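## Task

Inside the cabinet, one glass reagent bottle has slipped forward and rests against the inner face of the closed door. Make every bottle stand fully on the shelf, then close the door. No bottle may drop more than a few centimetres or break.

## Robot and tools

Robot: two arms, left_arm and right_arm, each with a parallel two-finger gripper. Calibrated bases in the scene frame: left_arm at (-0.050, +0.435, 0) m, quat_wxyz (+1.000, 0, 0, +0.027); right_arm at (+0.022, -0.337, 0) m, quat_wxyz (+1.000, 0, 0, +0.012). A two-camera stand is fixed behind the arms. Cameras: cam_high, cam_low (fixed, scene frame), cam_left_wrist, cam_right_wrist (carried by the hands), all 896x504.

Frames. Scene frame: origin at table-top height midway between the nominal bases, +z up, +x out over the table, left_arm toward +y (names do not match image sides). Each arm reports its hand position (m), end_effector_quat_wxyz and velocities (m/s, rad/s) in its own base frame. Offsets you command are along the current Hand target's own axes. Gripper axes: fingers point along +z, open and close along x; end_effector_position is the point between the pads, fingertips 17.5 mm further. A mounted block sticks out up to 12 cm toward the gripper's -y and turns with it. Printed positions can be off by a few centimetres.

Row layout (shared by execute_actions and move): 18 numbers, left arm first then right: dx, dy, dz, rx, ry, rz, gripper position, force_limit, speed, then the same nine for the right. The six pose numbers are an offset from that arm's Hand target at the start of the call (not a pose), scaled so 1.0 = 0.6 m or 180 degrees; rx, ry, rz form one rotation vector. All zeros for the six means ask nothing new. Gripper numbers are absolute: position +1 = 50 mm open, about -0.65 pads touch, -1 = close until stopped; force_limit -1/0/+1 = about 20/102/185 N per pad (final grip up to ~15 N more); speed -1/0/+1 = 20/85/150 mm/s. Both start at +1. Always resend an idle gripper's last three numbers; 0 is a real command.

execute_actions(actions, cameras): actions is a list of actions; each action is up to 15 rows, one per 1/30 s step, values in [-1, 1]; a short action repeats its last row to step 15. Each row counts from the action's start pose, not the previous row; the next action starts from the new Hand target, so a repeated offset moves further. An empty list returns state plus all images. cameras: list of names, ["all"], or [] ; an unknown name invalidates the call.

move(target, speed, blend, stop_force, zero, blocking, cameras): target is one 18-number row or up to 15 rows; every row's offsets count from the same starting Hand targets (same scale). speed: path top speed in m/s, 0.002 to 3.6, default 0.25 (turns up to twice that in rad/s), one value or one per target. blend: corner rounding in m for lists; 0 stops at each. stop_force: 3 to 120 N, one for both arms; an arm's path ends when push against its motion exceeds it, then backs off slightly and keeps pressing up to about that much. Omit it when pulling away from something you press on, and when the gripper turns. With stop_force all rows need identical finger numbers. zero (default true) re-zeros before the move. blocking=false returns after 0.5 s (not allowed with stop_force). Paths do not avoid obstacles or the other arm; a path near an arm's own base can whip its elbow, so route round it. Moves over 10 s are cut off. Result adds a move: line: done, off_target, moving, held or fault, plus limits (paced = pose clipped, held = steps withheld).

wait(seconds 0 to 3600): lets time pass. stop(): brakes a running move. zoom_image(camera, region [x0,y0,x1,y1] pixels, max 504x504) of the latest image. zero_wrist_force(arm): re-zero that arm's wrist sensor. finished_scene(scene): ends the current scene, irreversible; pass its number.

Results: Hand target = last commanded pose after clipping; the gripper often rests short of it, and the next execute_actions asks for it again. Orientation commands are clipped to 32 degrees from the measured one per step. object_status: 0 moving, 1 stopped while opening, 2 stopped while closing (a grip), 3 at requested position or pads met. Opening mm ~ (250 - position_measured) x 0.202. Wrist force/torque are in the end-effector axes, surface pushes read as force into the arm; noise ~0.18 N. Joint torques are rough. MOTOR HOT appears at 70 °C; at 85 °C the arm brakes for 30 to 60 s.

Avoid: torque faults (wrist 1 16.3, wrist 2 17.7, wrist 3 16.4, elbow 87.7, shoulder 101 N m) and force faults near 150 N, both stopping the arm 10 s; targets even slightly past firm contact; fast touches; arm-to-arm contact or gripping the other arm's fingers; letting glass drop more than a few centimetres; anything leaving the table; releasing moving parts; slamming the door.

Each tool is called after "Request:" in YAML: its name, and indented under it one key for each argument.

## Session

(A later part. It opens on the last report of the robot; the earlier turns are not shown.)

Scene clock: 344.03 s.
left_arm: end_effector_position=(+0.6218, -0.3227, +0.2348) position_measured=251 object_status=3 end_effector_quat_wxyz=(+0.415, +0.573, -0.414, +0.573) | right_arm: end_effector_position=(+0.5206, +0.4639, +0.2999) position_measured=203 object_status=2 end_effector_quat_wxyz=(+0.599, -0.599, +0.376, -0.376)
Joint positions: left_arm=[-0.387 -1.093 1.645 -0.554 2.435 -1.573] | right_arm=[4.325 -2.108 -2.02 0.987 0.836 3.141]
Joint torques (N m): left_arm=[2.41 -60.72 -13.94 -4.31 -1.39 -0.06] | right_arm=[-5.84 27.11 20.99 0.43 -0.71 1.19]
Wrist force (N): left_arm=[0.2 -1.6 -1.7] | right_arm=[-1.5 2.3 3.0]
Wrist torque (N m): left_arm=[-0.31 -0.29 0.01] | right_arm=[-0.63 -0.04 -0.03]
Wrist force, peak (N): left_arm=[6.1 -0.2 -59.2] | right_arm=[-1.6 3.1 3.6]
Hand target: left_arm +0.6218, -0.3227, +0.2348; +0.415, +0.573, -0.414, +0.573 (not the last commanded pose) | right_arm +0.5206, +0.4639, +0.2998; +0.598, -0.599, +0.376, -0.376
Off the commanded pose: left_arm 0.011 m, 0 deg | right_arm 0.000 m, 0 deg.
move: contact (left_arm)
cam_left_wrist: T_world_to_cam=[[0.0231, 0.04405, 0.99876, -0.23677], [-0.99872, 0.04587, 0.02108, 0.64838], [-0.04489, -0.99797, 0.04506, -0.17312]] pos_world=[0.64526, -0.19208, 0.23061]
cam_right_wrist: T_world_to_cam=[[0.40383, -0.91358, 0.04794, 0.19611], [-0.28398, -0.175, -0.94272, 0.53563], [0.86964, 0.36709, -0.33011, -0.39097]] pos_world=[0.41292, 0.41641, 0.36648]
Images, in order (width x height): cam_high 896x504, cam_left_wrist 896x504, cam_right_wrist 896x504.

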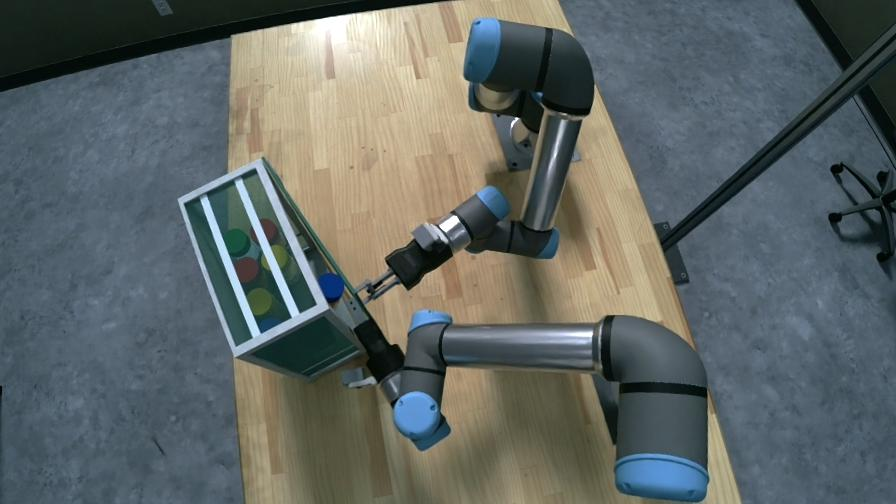

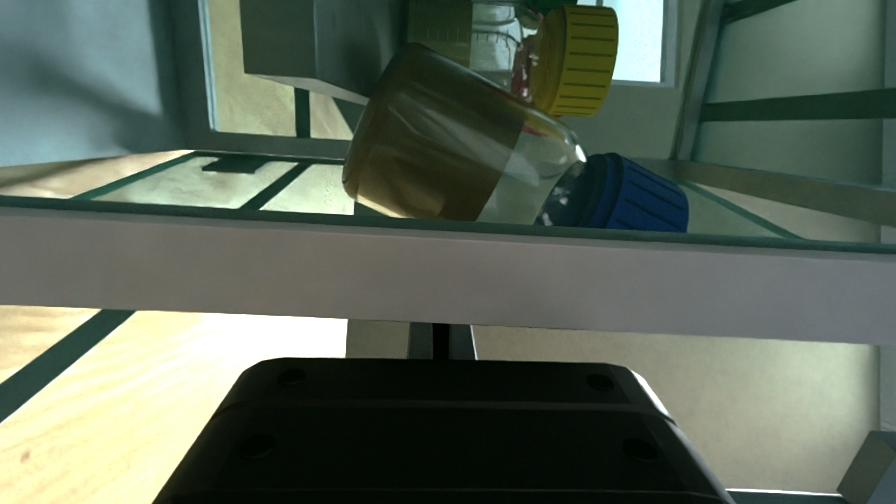

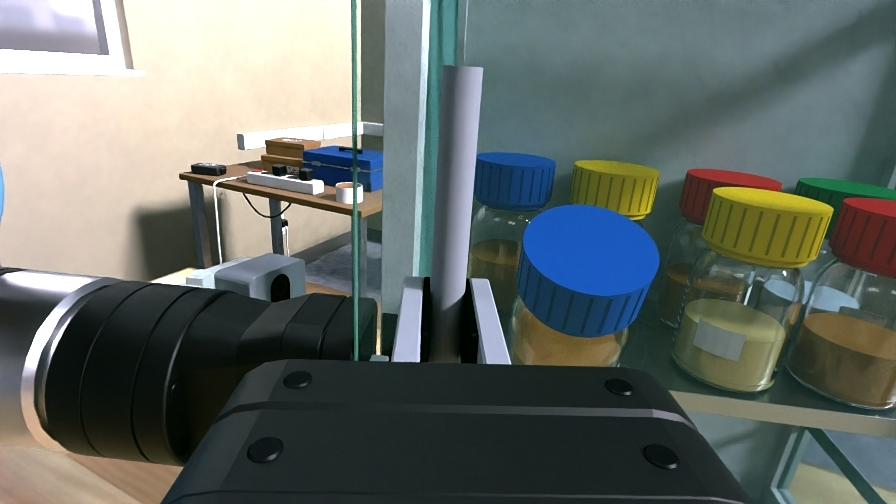

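Request:
move:
  target:
    - [0,0,-0.012,0,0,0,-1,-0.8,0,0,0,0,0,0,0,-1,-0.9,-0.6]
    - [0,0.007,-0.012,0,0,0,-1,-0.8,0,0.001,0,-0.0117,0,-0.0078,0,-1,-0.9,-0.6]
  speed: 0.03
  cameras: ["cam_left_wrist","cam_right_wrist"]

Scene clock: 350.30 s.
left_arm: end_effector_position=(+0.6154, -0.3172, +0.2348) position_measured=251 object_status=3 end_effector_quat_wxyz=(+0.415, +0.573, -0.414, +0.573) | right_arm: end_effector_position=(+0.5145, +0.4602, +0.3000) position_measured=203 object_status=2 end_effector_quat_wxyz=(+0.603, -0.603, +0.369, -0.369) end_effector_velocity=(+0.001, +0.000, +0.002) end_effector_angular_velocity=(+0.004, -0.002, -0.004)
Joint positions: left_arm=[-0.382 -1.108 1.668 -0.563 2.44 -1.573] | right_arm=[4.324 -2.094 -2.048 1.001 0.862 3.141]
Joint velocities: left_arm=[within noise] | right_arm=[0 0.001 0.006 -0.002 -0.004 0]
Joint torques (N m): left_arm=[2.7 -43.29 -27.81 -3.2 -0.06 0.61] | right_arm=[-6.69 26.77 23.55 0.84 -0.66 1.07]
Wrist force (N): left_arm=[0.7 0.1 -1.4] | right_arm=[-1.5 4.2 3.8]
Wrist torque (N m): left_arm=[-0.21 -0.30 0.00] | right_arm=[-0.61 -0.04 -0.04]
Wrist force, peak (N): left_arm=[0.6 -13.1 2.0] | right_arm=[-0.2 4.2 -5.3]
Hand target: left_arm +0.6155, -0.3171, +0.2348; +0.415, +0.573, -0.414, +0.573 | right_arm +0.5145, +0.4603, +0.2998; +0.603, -0.604, +0.369, -0.369
Off the commanded pose: left_arm 0.000 m, 0 deg | right_arm 0.000 m, 0 deg.
move: done
cam_left_wrist: T_world_to_cam=[[0.0231, 0.04405, 0.99876, -0.23687], [-0.99872, 0.04587, 0.02108, 0.64184], [-0.04489, -0.99797, 0.04506, -0.16791]] pos_world=[0.63896, -0.18658, 0.23061]
cam_right_wrist: T_world_to_cam=[[0.4261, -0.90341, 0.0478, 0.17913], [-0.27949, -0.1817, -0.9428, 0.53415], [0.86042, 0.38837, -0.32992, -0.38935]] pos_world=[0.40796, 0.4101, 0.36658]

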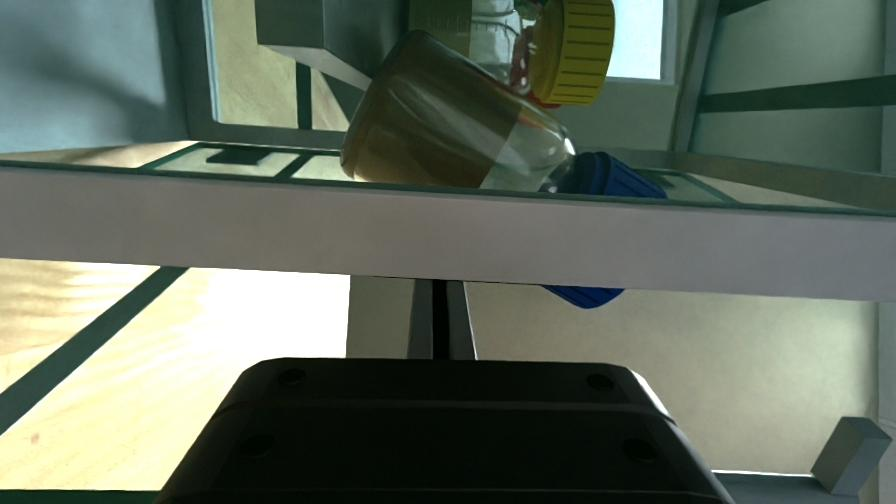

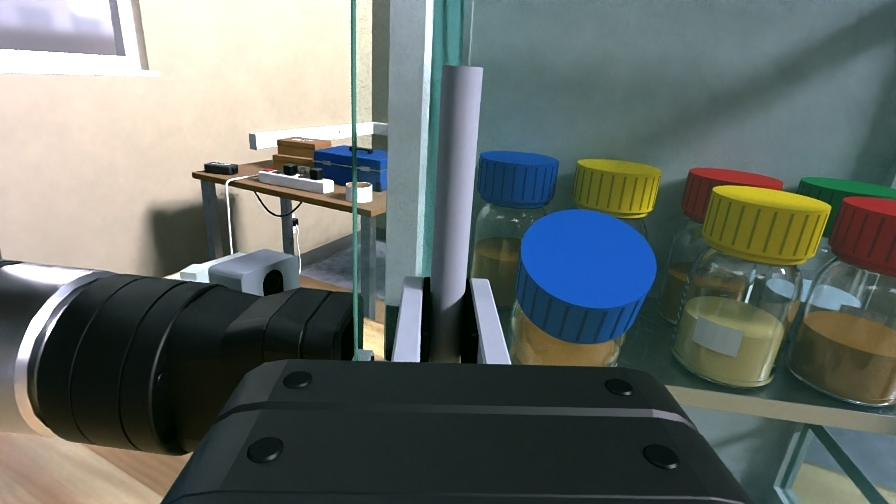

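Request:
move:
  target: [0,0,0.06,0,0,0,-1,-0.8,0,0,0,0,0,0,0,-1,-0.9,-0.6]
  speed: 0.02
  stop_force: 6
  cameras: ["cam_left_wrist","cam_right_wrist","cam_high"]

Request:
zoom_image:
  camera: "cam_high"
  region: [300, 240, 460, 400]

Scene clock: 355.63 s.
left_arm: end_effector_position=(+0.6182, -0.3251, +0.2348) position_measured=251 object_status=3 end_effector_quat_wxyz=(+0.415, +0.573, -0.414, +0.573) | right_arm: end_effector_position=(+0.5145, +0.4603, +0.2998) position_measured=203 object_status=2 end_effector_quat_wxyz=(+0.603, -0.604, +0.369, -0.369)
Joint positions: left_arm=[-0.394 -1.1 1.656 -0.558 2.428 -1.573] | right_arm=[4.324 -2.095 -2.048 1.001 0.862 3.141]
Joint torques (N m): left_arm=[-0.06 -58.32 -6.35 -4.07 -1.53 0.43] | right_arm=[5.49 21.82 21.02 0.98 0.35 0.04]
Wrist force (N): left_arm=[1.7 -2.1 -5.4] | right_arm=[-1.6 3.0 2.0]
Wrist torque (N m): left_arm=[-0.44 -0.17 -0.04] | right_arm=[-0.64 -0.03 -0.03]
Wrist force, peak (N): left_arm=[4.3 0.5 -38.7] | right_arm=[1.3 4.3 4.0]
Hand target: left_arm +0.6182, -0.3251, +0.2348; +0.415, +0.573, -0.414, +0.573 (not the last commanded pose) | right_arm +0.5145, +0.4603, +0.2998; +0.603, -0.604, +0.369, -0.369
Off the commanded pose: left_arm 0.028 m, 0 deg | right_arm 0.000 m, 0 deg.
move: contact (left_arm)
cam_left_wrist: T_world_to_cam=[[0.0231, 0.04405, 0.99876, -0.23658], [-0.99872, 0.04587, 0.02108, 0.6449], [-0.04489, -0.99797, 0.04506, -0.17577]] pos_world=[0.64165, -0.19458, 0.23061]
cam_right_wrist: T_world_to_cam=[[0.42608, -0.90341, 0.048, 0.17921], [-0.27958, -0.18195, -0.94272, 0.53424], [0.8604, 0.38826, -0.3301, -0.38942]] pos_world=[0.40806, 0.4103, 0.36648]
Images, in order (width x height): cam_high 896x504, cam_left_wrist 896x504, cam_right_wrist 896x504.

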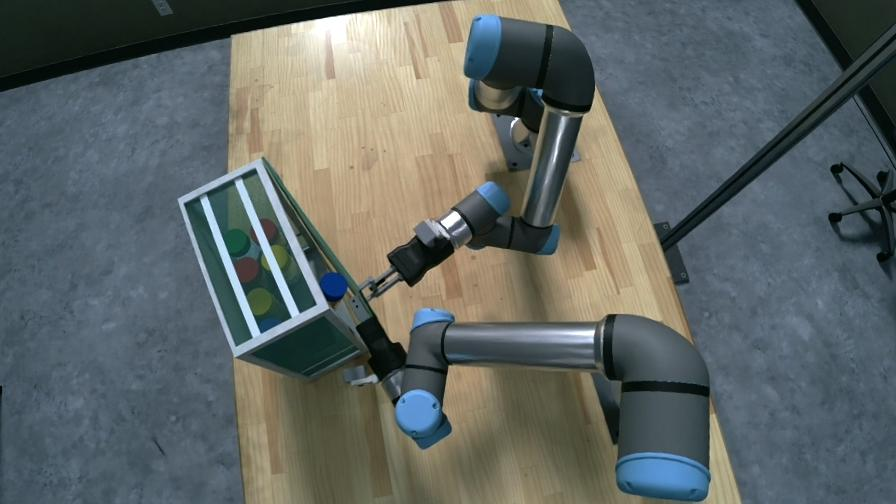

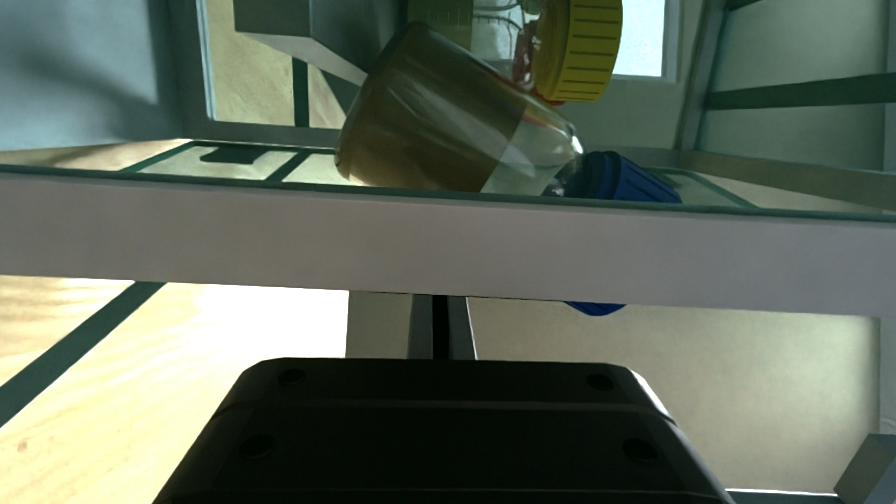

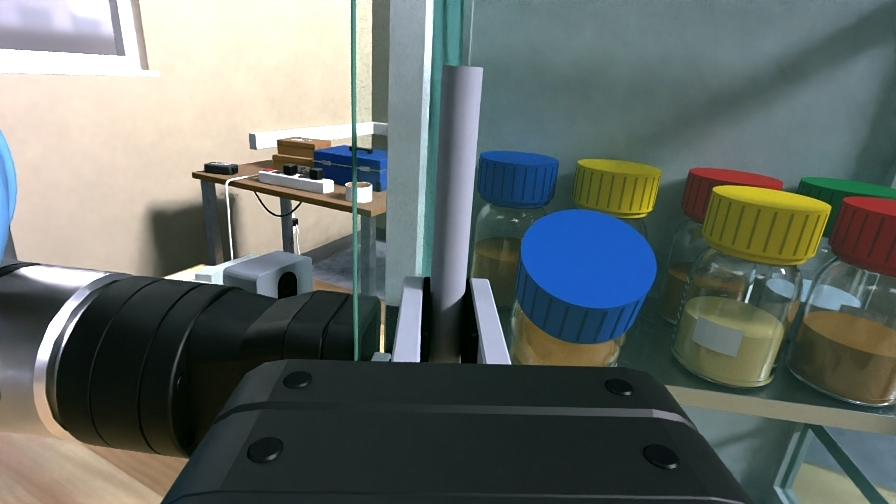

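Scaled by 3.150 from the camera's image (finer frame: 1280x720).

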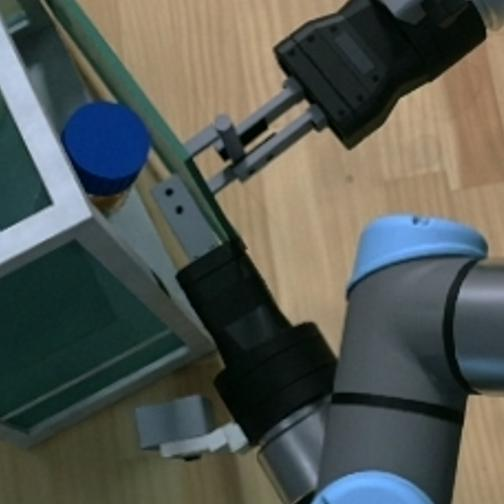

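Request:
move:
  target:
    - [0,0,-0.008,0,0,0,-1,-0.8,0,0,0,0,0,0,0,-1,-0.9,-0.6]
    - [0,-0.015,-0.008,0,0,0,-1,-0.8,0,0,0,0,0,0,0,-1,-0.9,-0.6]
  speed: 0.03

Request:
move:
  target: [0,0,0.065,0,0,0,-1,-0.8,0,0,0,0,0,0,0,-1,-0.9,-0.6]
  speed: 0.015
  stop_force: 6
  cameras: ["cam_left_wrist","cam_right_wrist","cam_high"]

Request:
zoom_image:
  camera: "cam_high"
  region: [300, 240, 460, 400]

Scene clock: 372.47 s.
left_arm: end_effector_position=(+0.6253, -0.3177, +0.2346) position_measured=251 object_status=3 end_effector_quat_wxyz=(+0.415, +0.573, -0.414, +0.573) end_effector_velocity=(-0.001, +0.000, -0.001) end_effector_angular_velocity=(+0.001, +0.003, +0.002) | right_arm: end_effector_position=(+0.5145, +0.4603, +0.2998) position_measured=203 object_status=2 end_effector_quat_wxyz=(+0.603, -0.604, +0.369, -0.369)
Joint positions: left_arm=[-0.376 -1.087 1.636 -0.551 2.447 -1.573] | right_arm=[4.324 -2.095 -2.048 1.001 0.862 3.141]
Joint velocities: left_arm=[-0.001 -0.002 0.006 0 -0.003 0] | right_arm=[within noise]
Joint torques (N m): left_arm=[-3.86 -55.09 -7.96 -2.35 -1.42 0.65] | right_arm=[6.69 27.61 7.11 0.89 -0.71 -0.48]
Wrist force (N): left_arm=[0.4 -0.3 -1.7] | right_arm=[-0.7 3.4 3.7]
Wrist torque (N m): left_arm=[-0.28 -0.26 0.00] | right_arm=[-0.64 -0.02 -0.03]
Wrist force, peak (N): left_arm=[1.4 -0.3 -7.7] | right_arm=[-0.2 3.2 4.5]
Hand target: left_arm +0.6252, -0.3177, +0.2348; +0.415, +0.573, -0.414, +0.573 | right_arm +0.5145, +0.4603, +0.2998; +0.603, -0.604, +0.369, -0.369
Off the commanded pose: left_arm 0.000 m, 0 deg | right_arm 0.000 m, 0 deg.
move: done

Scene clock: 376.43 s.
left_arm: end_effector_position=(+0.6375, -0.3548, +0.2348) position_measured=251 object_status=3 end_effector_quat_wxyz=(+0.415, +0.573, -0.414, +0.573) | right_arm: end_effector_position=(+0.5145, +0.4603, +0.2998) position_measured=203 object_status=2 end_effector_quat_wxyz=(+0.603, -0.604, +0.369, -0.369)
Joint positions: left_arm=[-0.43 -1.05 1.576 -0.528 2.392 -1.573] | right_arm=[4.324 -2.095 -2.048 1.001 0.862 3.141]
Joint torques (N m): left_arm=[5.03 -59.02 -6.6 -2.77 1.43 0.28] | right_arm=[6.18 34.58 8.04 0.96 -0.72 -1.44]
Wrist force (N): left_arm=[1.4 -2.2 -2.4] | right_arm=[-0.4 4.0 1.3]
Wrist torque (N m): left_arm=[-0.49 -0.33 0.07] | right_arm=[-0.64 -0.03 -0.03]
Wrist force, peak (N): left_arm=[0.6 -2.6 -3.1] | right_arm=[-0.6 3.3 4.2]
Hand target: left_arm +0.6375, -0.3548, +0.2348; +0.415, +0.573, -0.414, +0.573 | right_arm +0.5145, +0.4603, +0.2998; +0.603, -0.604, +0.369, -0.369
Off the commanded pose: left_arm 0.000 m, 0 deg | right_arm 0.000 m, 0 deg.
move: done
cam_left_wrist: T_world_to_cam=[[0.0231, 0.04405, 0.99876, -0.23572], [-0.99872, 0.04587, 0.02107, 0.66554], [-0.04489, -0.99797, 0.04506, -0.20445]] pos_world=[0.66095, -0.22418, 0.23061]
cam_right_wrist: T_world_to_cam=[[0.42601, -0.90344, 0.04803, 0.17915], [-0.2796, -0.18196, -0.94272, 0.53422], [0.86043, 0.38817, -0.33012, -0.38936]] pos_world=[0.40806, 0.4102, 0.36648]
Images, in order (width x height): cam_high 896x504, cam_left_wrist 896x504, cam_right_wrist 896x504.

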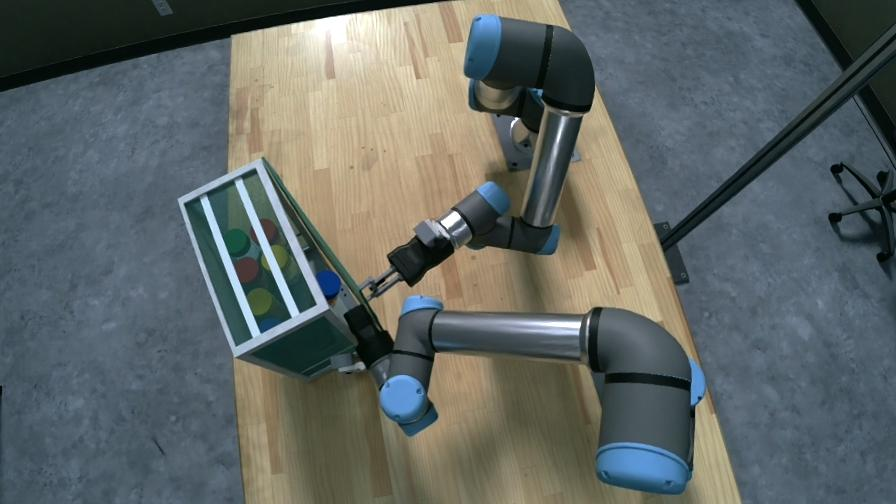

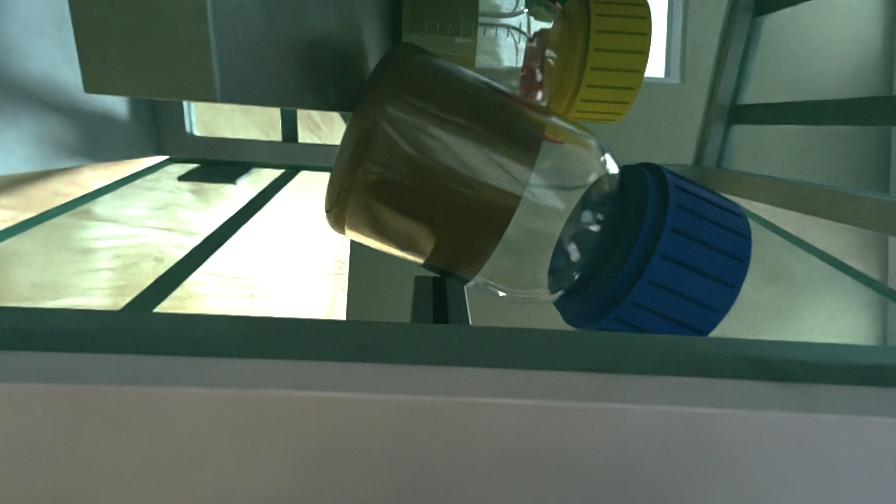

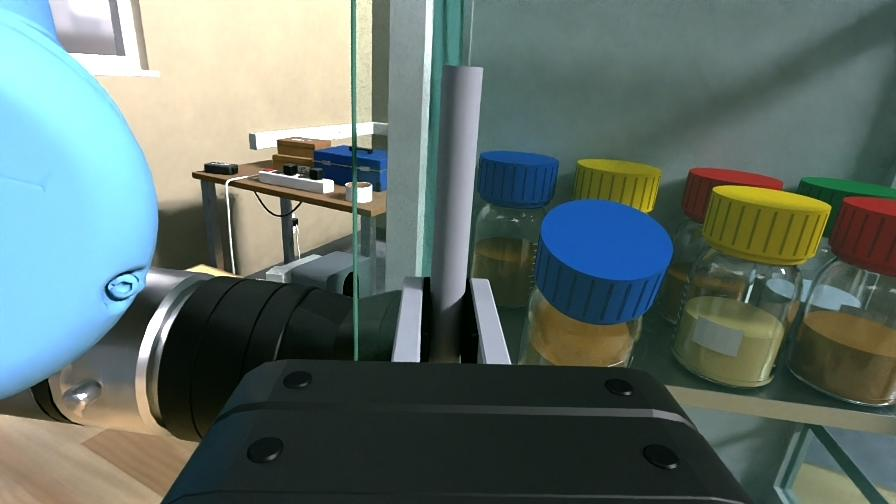

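Scaled by 3.150 from the camera's image (finer frame: 1280x720).

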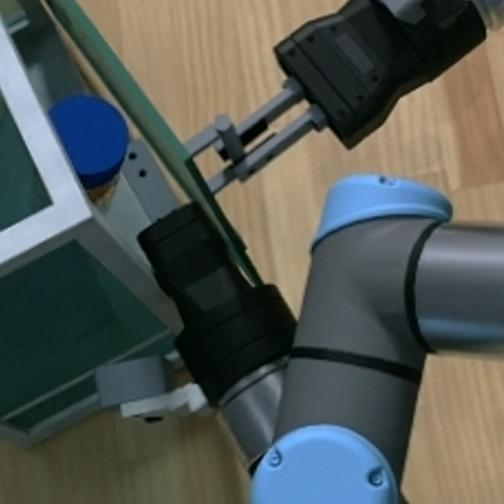

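Request:
move:
  target: [0,0,0,0,0,0,-1,-0.8,0,0.004,0,-0.026,0,-0.0167,0,-1,-0.9,-0.6]
  speed: 0.03

Request:
move:
  target: [0,-0.015,0,0.045,0,0,-1,-0.8,0,0,0,0,0,0,0,-1,-0.9,-0.6]
  speed: 0.02
  stop_force: 12
  cameras: ["cam_left_wrist","cam_right_wrist","cam_high"]

Request:
zoom_image:
  camera: "cam_high"
  region: [300, 240, 460, 400]

Scene clock: 389.83 s.
left_arm: end_effector_position=(+0.6375, -0.3548, +0.2348) position_measured=251 object_status=3 end_effector_quat_wxyz=(+0.415, +0.573, -0.414, +0.573) | right_arm: end_effector_position=(+0.5017, +0.4509, +0.3000) position_measured=203 object_status=2 end_effector_quat_wxyz=(+0.613, -0.613, +0.353, -0.353) end_effector_velocity=(+0.001, +0.000, +0.001) end_effector_angular_velocity=(+0.002, -0.001, -0.005)
Joint positions: left_arm=[-0.43 -1.05 1.576 -0.528 2.392 -1.573] | right_arm=[4.319 -2.064 -2.109 1.031 0.92 3.141]
Joint velocities: left_arm=[within noise] | right_arm=[0 0 0.004 -0.002 -0.005 0]
Joint torques (N m): left_arm=[4.13 -58.49 -12.88 -2.63 1.09 -0.07] | right_arm=[-0.94 23.83 24.43 1.05 -0.66 -0.34]
Wrist force (N): left_arm=[0.1 0.7 -1.7] | right_arm=[2.3 6.4 4.7]
Wrist torque (N m): left_arm=[-0.26 -0.27 0.01] | right_arm=[-0.66 -0.08 -0.05]
Wrist force, peak (N): left_arm=[1.6 -2.6 -2.5] | right_arm=[2.8 6.7 4.7]
Hand target: left_arm +0.6375, -0.3548, +0.2348; +0.415, +0.573, -0.414, +0.573 | right_arm +0.5017, +0.4511, +0.2998; +0.613, -0.613, +0.353, -0.353
Off the commanded pose: left_arm 0.000 m, 0 deg | right_arm 0.000 m, 0 deg.
move: done

Scene clock: 394.40 s.
left_arm: end_effector_position=(+0.6460, -0.3520, +0.2348) position_measured=251 object_status=3 end_effector_quat_wxyz=(+0.373, +0.601, -0.372, +0.601) | right_arm: end_effector_position=(+0.5017, +0.4511, +0.2998) position_measured=203 object_status=2 end_effector_quat_wxyz=(+0.613, -0.613, +0.353, -0.353)
Joint positions: left_arm=[-0.469 -1.097 1.651 -0.556 2.212 -1.573] | right_arm=[4.319 -2.065 -2.108 1.031 0.92 3.141]
Joint torques (N m): left_arm=[5.06 -27.54 -32.34 -0.35 1.21 0.28] | right_arm=[5.63 19.73 20.69 2.18 -0.68 1.09]
Wrist force (N): left_arm=[0.9 1.3 -1.4] | right_arm=[1.8 5.7 4.6]
Wrist torque (N m): left_arm=[-0.23 -0.27 0.01] | right_arm=[-0.63 -0.02 -0.05]
Wrist force, peak (N): left_arm=[1.0 2.1 -1.4] | right_arm=[2.1 6.8 4.6]
Hand target: left_arm +0.6460, -0.3520, +0.2348; +0.373, +0.601, -0.372, +0.601 | right_arm +0.5017, +0.4511, +0.2998; +0.613, -0.613, +0.353, -0.353
Off the commanded pose: left_arm 0.000 m, 0 deg | right_arm 0.000 m, 0 deg.
move: done
cam_left_wrist: T_world_to_cam=[[0.01676, 0.04688, 0.99876, -0.23095], [-0.99522, -0.09537, 0.02118, 0.62193], [0.09625, -0.99434, 0.04506, -0.29124]] pos_world=[0.65086, -0.21945, 0.23061]
cam_right_wrist: T_world_to_cam=[[0.47283, -0.87984, 0.04799, 0.14215], [-0.26978, -0.19639, -0.94268, 0.53054], [0.83884, 0.43278, -0.33023, -0.38404]] pos_world=[0.39806, 0.39547, 0.36649]
Images, in order (width x height): cam_high 896x504, cam_left_wrist 896x504, cam_right_wrist 896x504.

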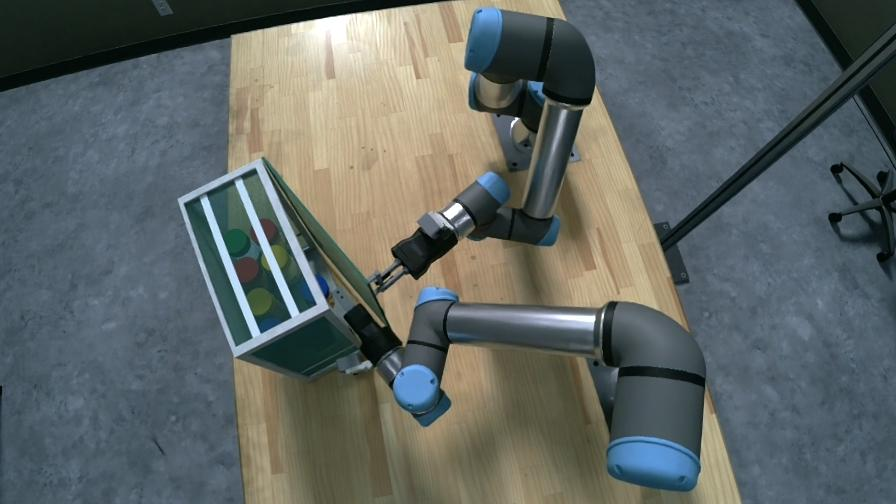

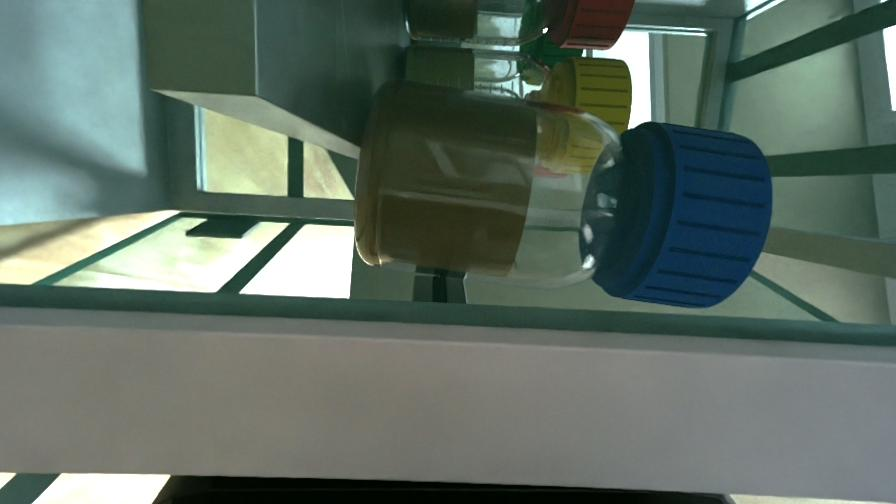

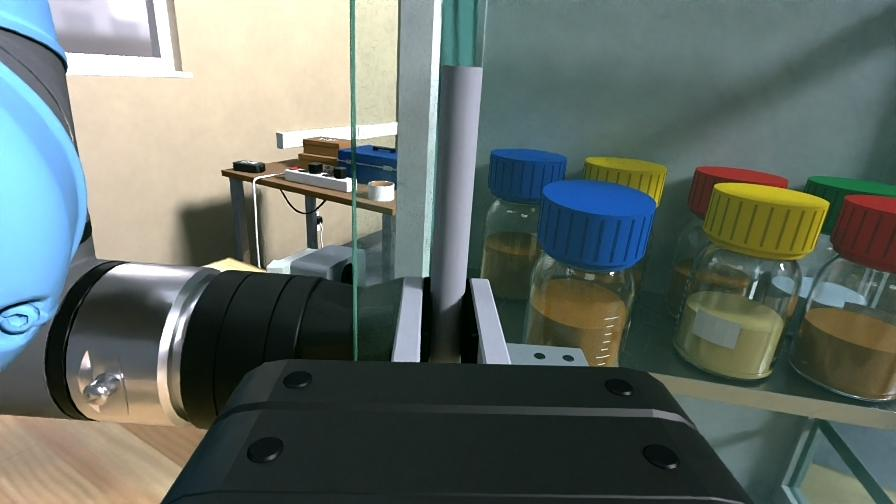

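Scaled by 3.150 from the camera's image (finer frame: 1280x720).

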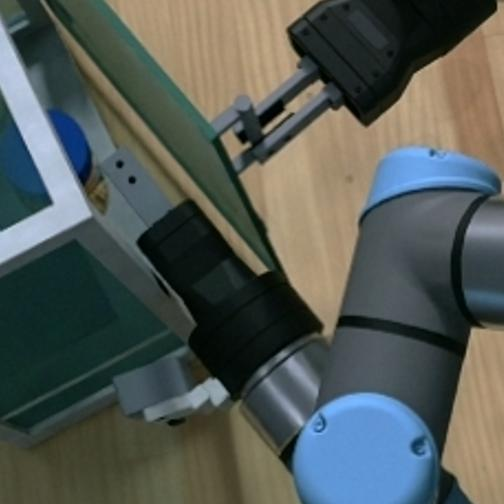

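Request:
move:
  target: [0,-0.028,0.004,0.067,0,0,-1,-0.8,0,0,0,0,0,0,0,-1,-0.9,-0.6]
  speed: 0.03
  stop_force: 15
  cameras: ["cam_left_wrist","cam_right_wrist","cam_high"]

Request:
zoom_image:
  camera: "cam_high"
  region: [300, 240, 460, 400]

Scene clock: 408.90 s.
left_arm: end_effector_position=(+0.6621, -0.3466, +0.2348) position_measured=251 object_status=3 end_effector_quat_wxyz=(+0.308, +0.637, -0.307, +0.637) | right_arm: end_effector_position=(+0.5017, +0.4511, +0.2998) position_measured=203 object_status=2 end_effector_quat_wxyz=(+0.613, -0.613, +0.353, -0.353)
Joint positions: left_arm=[-0.538 -1.144 1.725 -0.581 1.933 -1.573] | right_arm=[4.319 -2.065 -2.108 1.031 0.92 3.141]
Joint torques (N m): left_arm=[4.88 -25.68 -30.84 -0.82 1.4 0.53] | right_arm=[6.89 20.14 17.77 4.21 -0.54 0.99]
Wrist force (N): left_arm=[0.7 1.1 -2.4] | right_arm=[2.0 5.8 4.4]
Wrist torque (N m): left_arm=[-0.23 -0.24 0.03] | right_arm=[-0.63 -0.05 -0.05]
Wrist force, peak (N): left_arm=[1.3 3.8 -2.9] | right_arm=[2.0 6.0 4.8]
Hand target: left_arm +0.6621, -0.3466, +0.2348; +0.308, +0.637, -0.307, +0.637 | right_arm +0.5017, +0.4511, +0.2998; +0.613, -0.613, +0.353, -0.353
Off the commanded pose: left_arm 0.000 m, 0 deg | right_arm 0.000 m, 0 deg.
move: done
cam_left_wrist: T_world_to_cam=[[0.00695, 0.04926, 0.99876, -0.22413], [-0.95333, -0.30118, 0.02149, 0.53928], [0.30186, -0.9523, 0.04487, -0.40902]] pos_world=[0.63914, -0.21605, 0.23062]
cam_right_wrist: T_world_to_cam=[[0.47283, -0.87984, 0.04799, 0.14215], [-0.26978, -0.19639, -0.94268, 0.53054], [0.83884, 0.43278, -0.33023, -0.38404]] pos_world=[0.39806, 0.39547, 0.36649]
Images, in order (width x height): cam_high 896x504, cam_left_wrist 896x504, cam_right_wrist 896x504.

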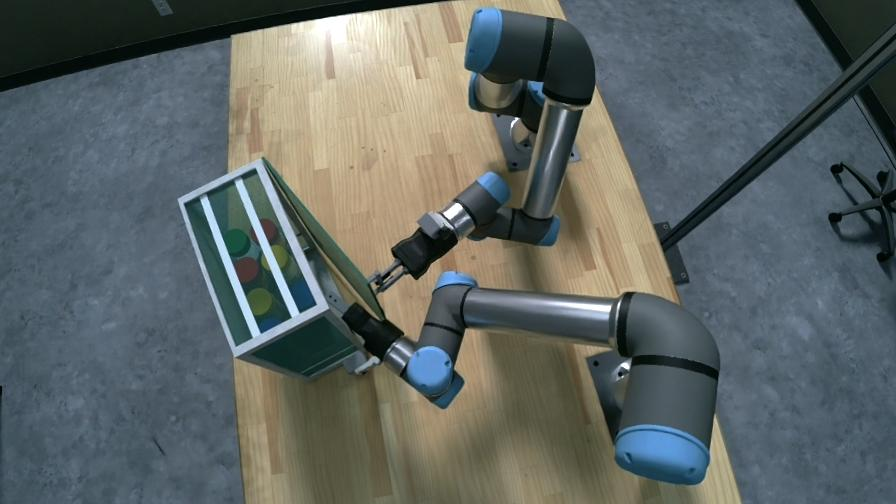

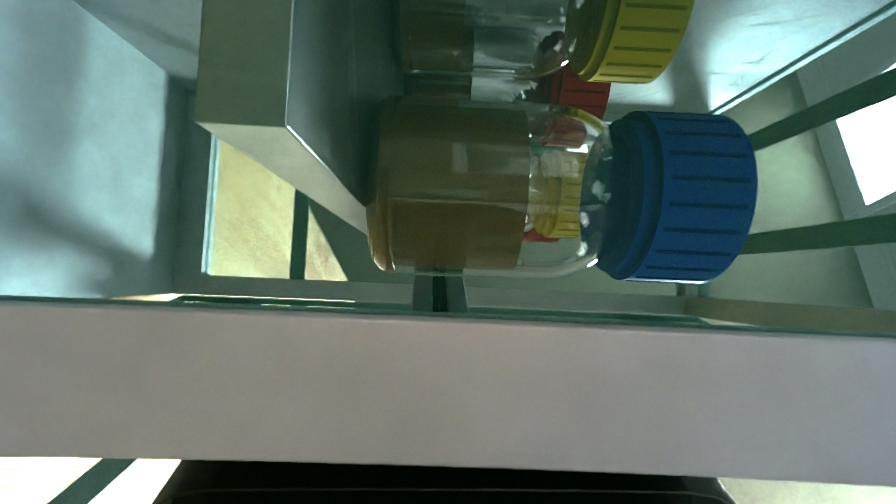

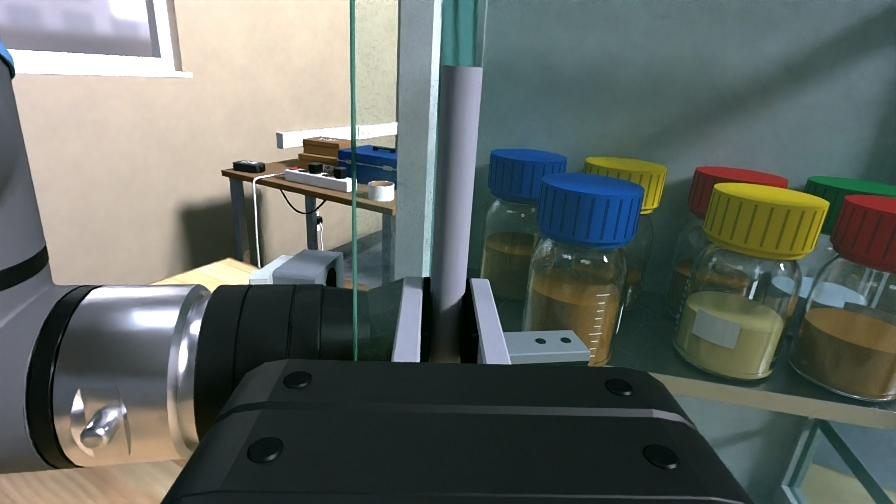

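Scaled by 3.150 from the camera's image (finer frame: 1280x720).

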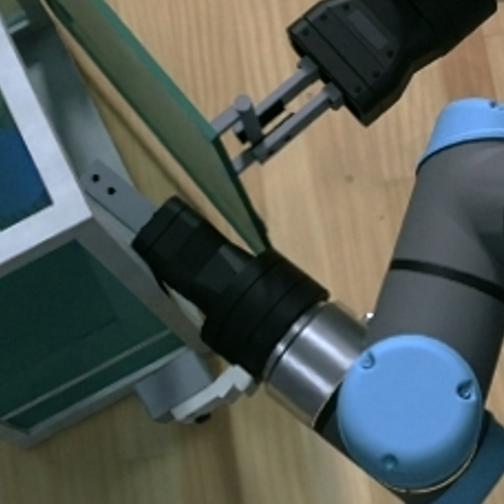

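Request:
move:
  target: [0,-0.030,0.012,0.056,0,0,-1,-0.8,0,0.006,0,-0.03,0,-0.019,0,-1,-0.9,-0.6]
  speed: 0.03
  stop_force: 15
  cameras: ["cam_left_wrist","cam_right_wrist","cam_high"]

Scene clock: 417.53 s.
left_arm: end_effector_position=(+0.6807, -0.3411, +0.2348) position_measured=251 object_status=3 end_effector_quat_wxyz=(+0.251, +0.661, -0.250, +0.661) | right_arm: end_effector_position=(+0.4880, +0.4389, +0.2999) position_measured=203 object_status=2 end_effector_quat_wxyz=(+0.623, -0.623, +0.334, -0.335)
Joint positions: left_arm=[-0.597 -1.156 1.743 -0.588 1.698 -1.572] | right_arm=[4.307 -2.031 -2.175 1.064 0.991 3.141]
Joint torques (N m): left_arm=[5.12 -54.16 -8.33 -4.95 1.27 0.55] | right_arm=[4.15 22.37 21.24 1.46 -0.43 1.19]
Wrist force (N): left_arm=[1.0 1.3 -2.3] | right_arm=[2.7 8.2 4.7]
Wrist torque (N m): left_arm=[-0.21 -0.30 0.03] | right_arm=[-0.60 0.02 -0.08]
Wrist force, peak (N): left_arm=[0.9 6.0 -3.6] | right_arm=[2.7 8.5 4.7]
Hand target: left_arm +0.6807, -0.3411, +0.2348; +0.251, +0.661, -0.250, +0.661 | right_arm +0.4880, +0.4389, +0.2998; +0.623, -0.623, +0.334, -0.335
Off the commanded pose: left_arm 0.000 m, 0 deg | right_arm 0.000 m, 0 deg.
move: done
cam_left_wrist: T_world_to_cam=[[-0.00138, 0.04959, 0.99877, -0.21872], [-0.88588, -0.4634, 0.02179, 0.45737], [0.46391, -0.88476, 0.04457, -0.49656]] pos_world=[0.63523, -0.21654, 0.23062]
cam_right_wrist: T_world_to_cam=[[0.5245, -0.85006, 0.04793, 0.09973], [-0.25751, -0.21205, -0.94272, 0.52535], [0.81153, 0.48212, -0.33012, -0.37559]] pos_world=[0.38778, 0.37725, 0.36648]
Images, in order (width x height): cam_high 896x504, cam_left_wrist 896x504, cam_right_wrist 896x504.

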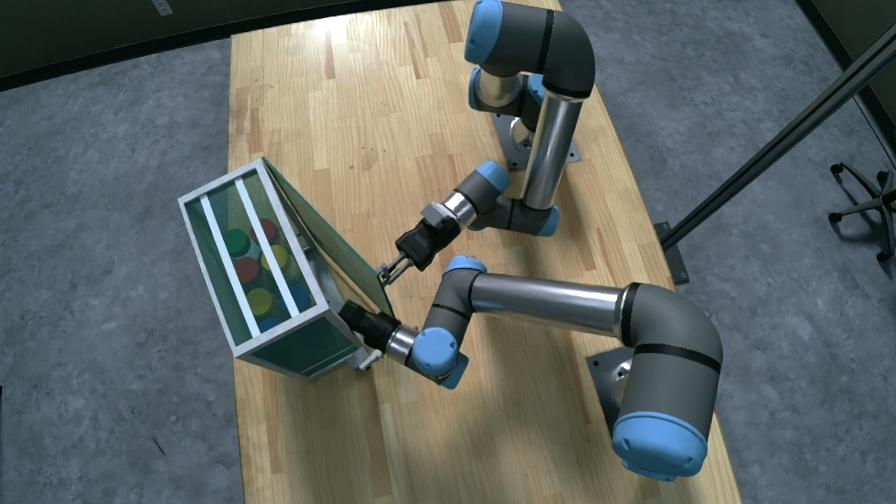

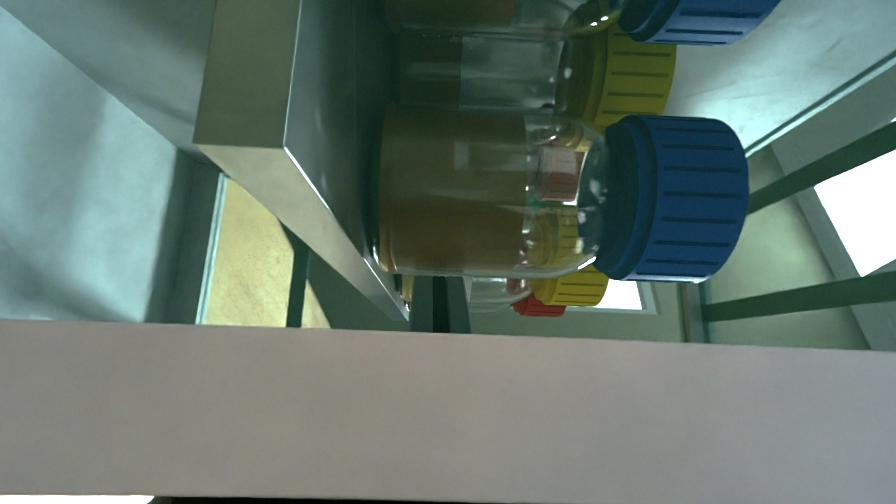

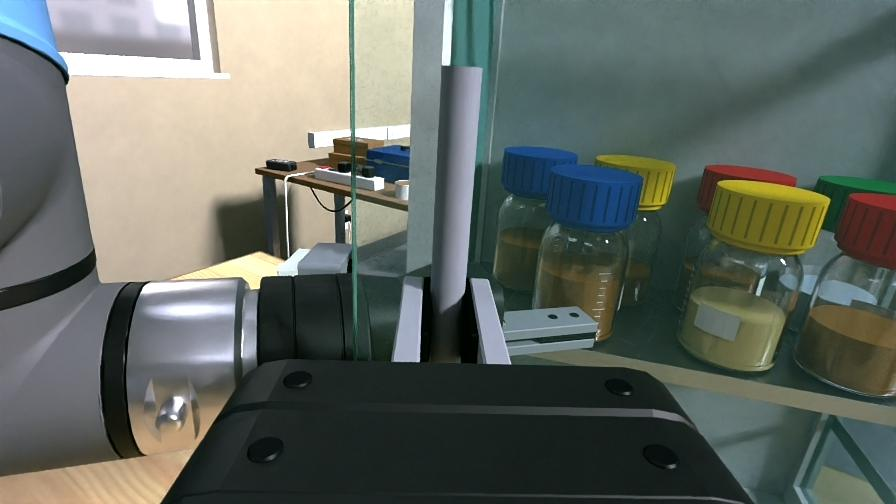

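Request:
move:
  target: [0,-0.010,0.020,0,0,0,-1,-0.8,0,0,0,0,0,0,0,-1,-0.9,-0.6]
  speed: 0.03
  stop_force: 12
  cameras: ["cam_left_wrist","cam_right_wrist"]

Request:
zoom_image:
  camera: "cam_right_wrist"
  region: [450, 120, 896, 420]

Scene clock: 427.10 s.
left_arm: end_effector_position=(+0.6876, -0.3431, +0.2348) position_measured=251 object_status=3 end_effector_quat_wxyz=(+0.251, +0.661, -0.250, +0.661) | right_arm: end_effector_position=(+0.4880, +0.4389, +0.2998) position_measured=203 object_status=2 end_effector_quat_wxyz=(+0.623, -0.623, +0.334, -0.335)
Joint positions: left_arm=[-0.592 -1.142 1.721 -0.58 1.703 -1.572] | right_arm=[4.307 -2.031 -2.175 1.064 0.991 3.141]
Joint torques (N m): left_arm=[3.32 -60.47 -31.66 -5.1 -5.56 0.7] | right_arm=[6.19 21.43 20.67 1.42 -0.41 1.12]
Wrist force (N): left_arm=[-1.1 22.2 2.0] | right_arm=[2.7 8.4 4.7]
Wrist torque (N m): left_arm=[1.75 -0.23 0.35] | right_arm=[-0.58 0.01 -0.08]
Wrist force, peak (N): left_arm=[1.2 28.0 -5.7] | right_arm=[3.0 8.6 4.7]
Hand target: left_arm +0.6876, -0.3431, +0.2348; +0.251, +0.661, -0.250, +0.661 (not the last commanded pose) | right_arm +0.4880, +0.4389, +0.2998; +0.623, -0.623, +0.334, -0.335
Off the commanded pose: left_arm 0.006 m, 0 deg | right_arm 0.000 m, 0 deg.
move: contact (left_arm)
cam_left_wrist: T_world_to_cam=[[-0.00141, 0.04968, 0.99876, -0.21858], [-0.88609, -0.46301, 0.02178, 0.46282], [0.46352, -0.88496, 0.04467, -0.50125]] pos_world=[0.64213, -0.21844, 0.23062]
cam_right_wrist: T_world_to_cam=[[0.52453, -0.85004, 0.04801, 0.09968], [-0.25754, -0.21217, -0.94269, 0.52539], [0.81151, 0.4821, -0.33021, -0.37554]] pos_world=[0.38778, 0.37725, 0.36649]

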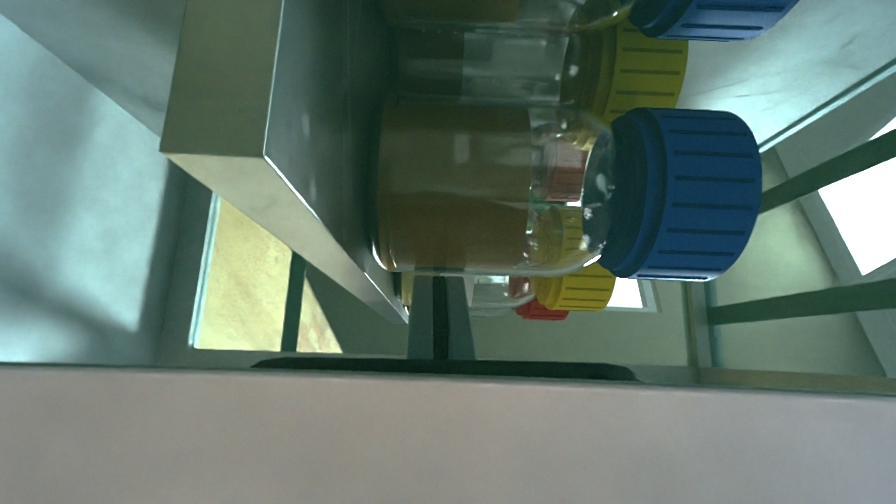

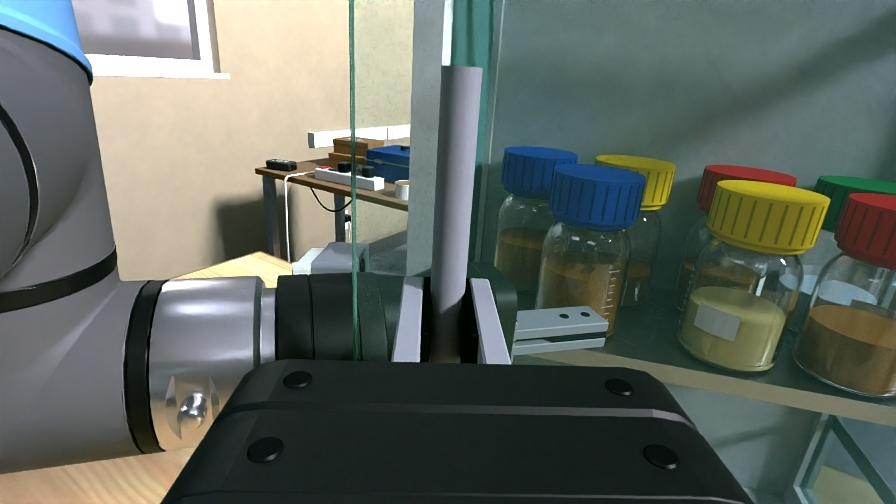

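Scaled by 1.130 from the camera's image (finer frame: 1280x720).

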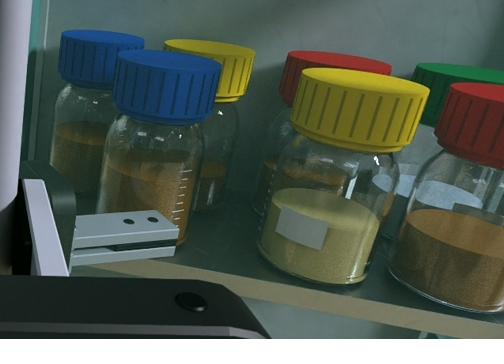

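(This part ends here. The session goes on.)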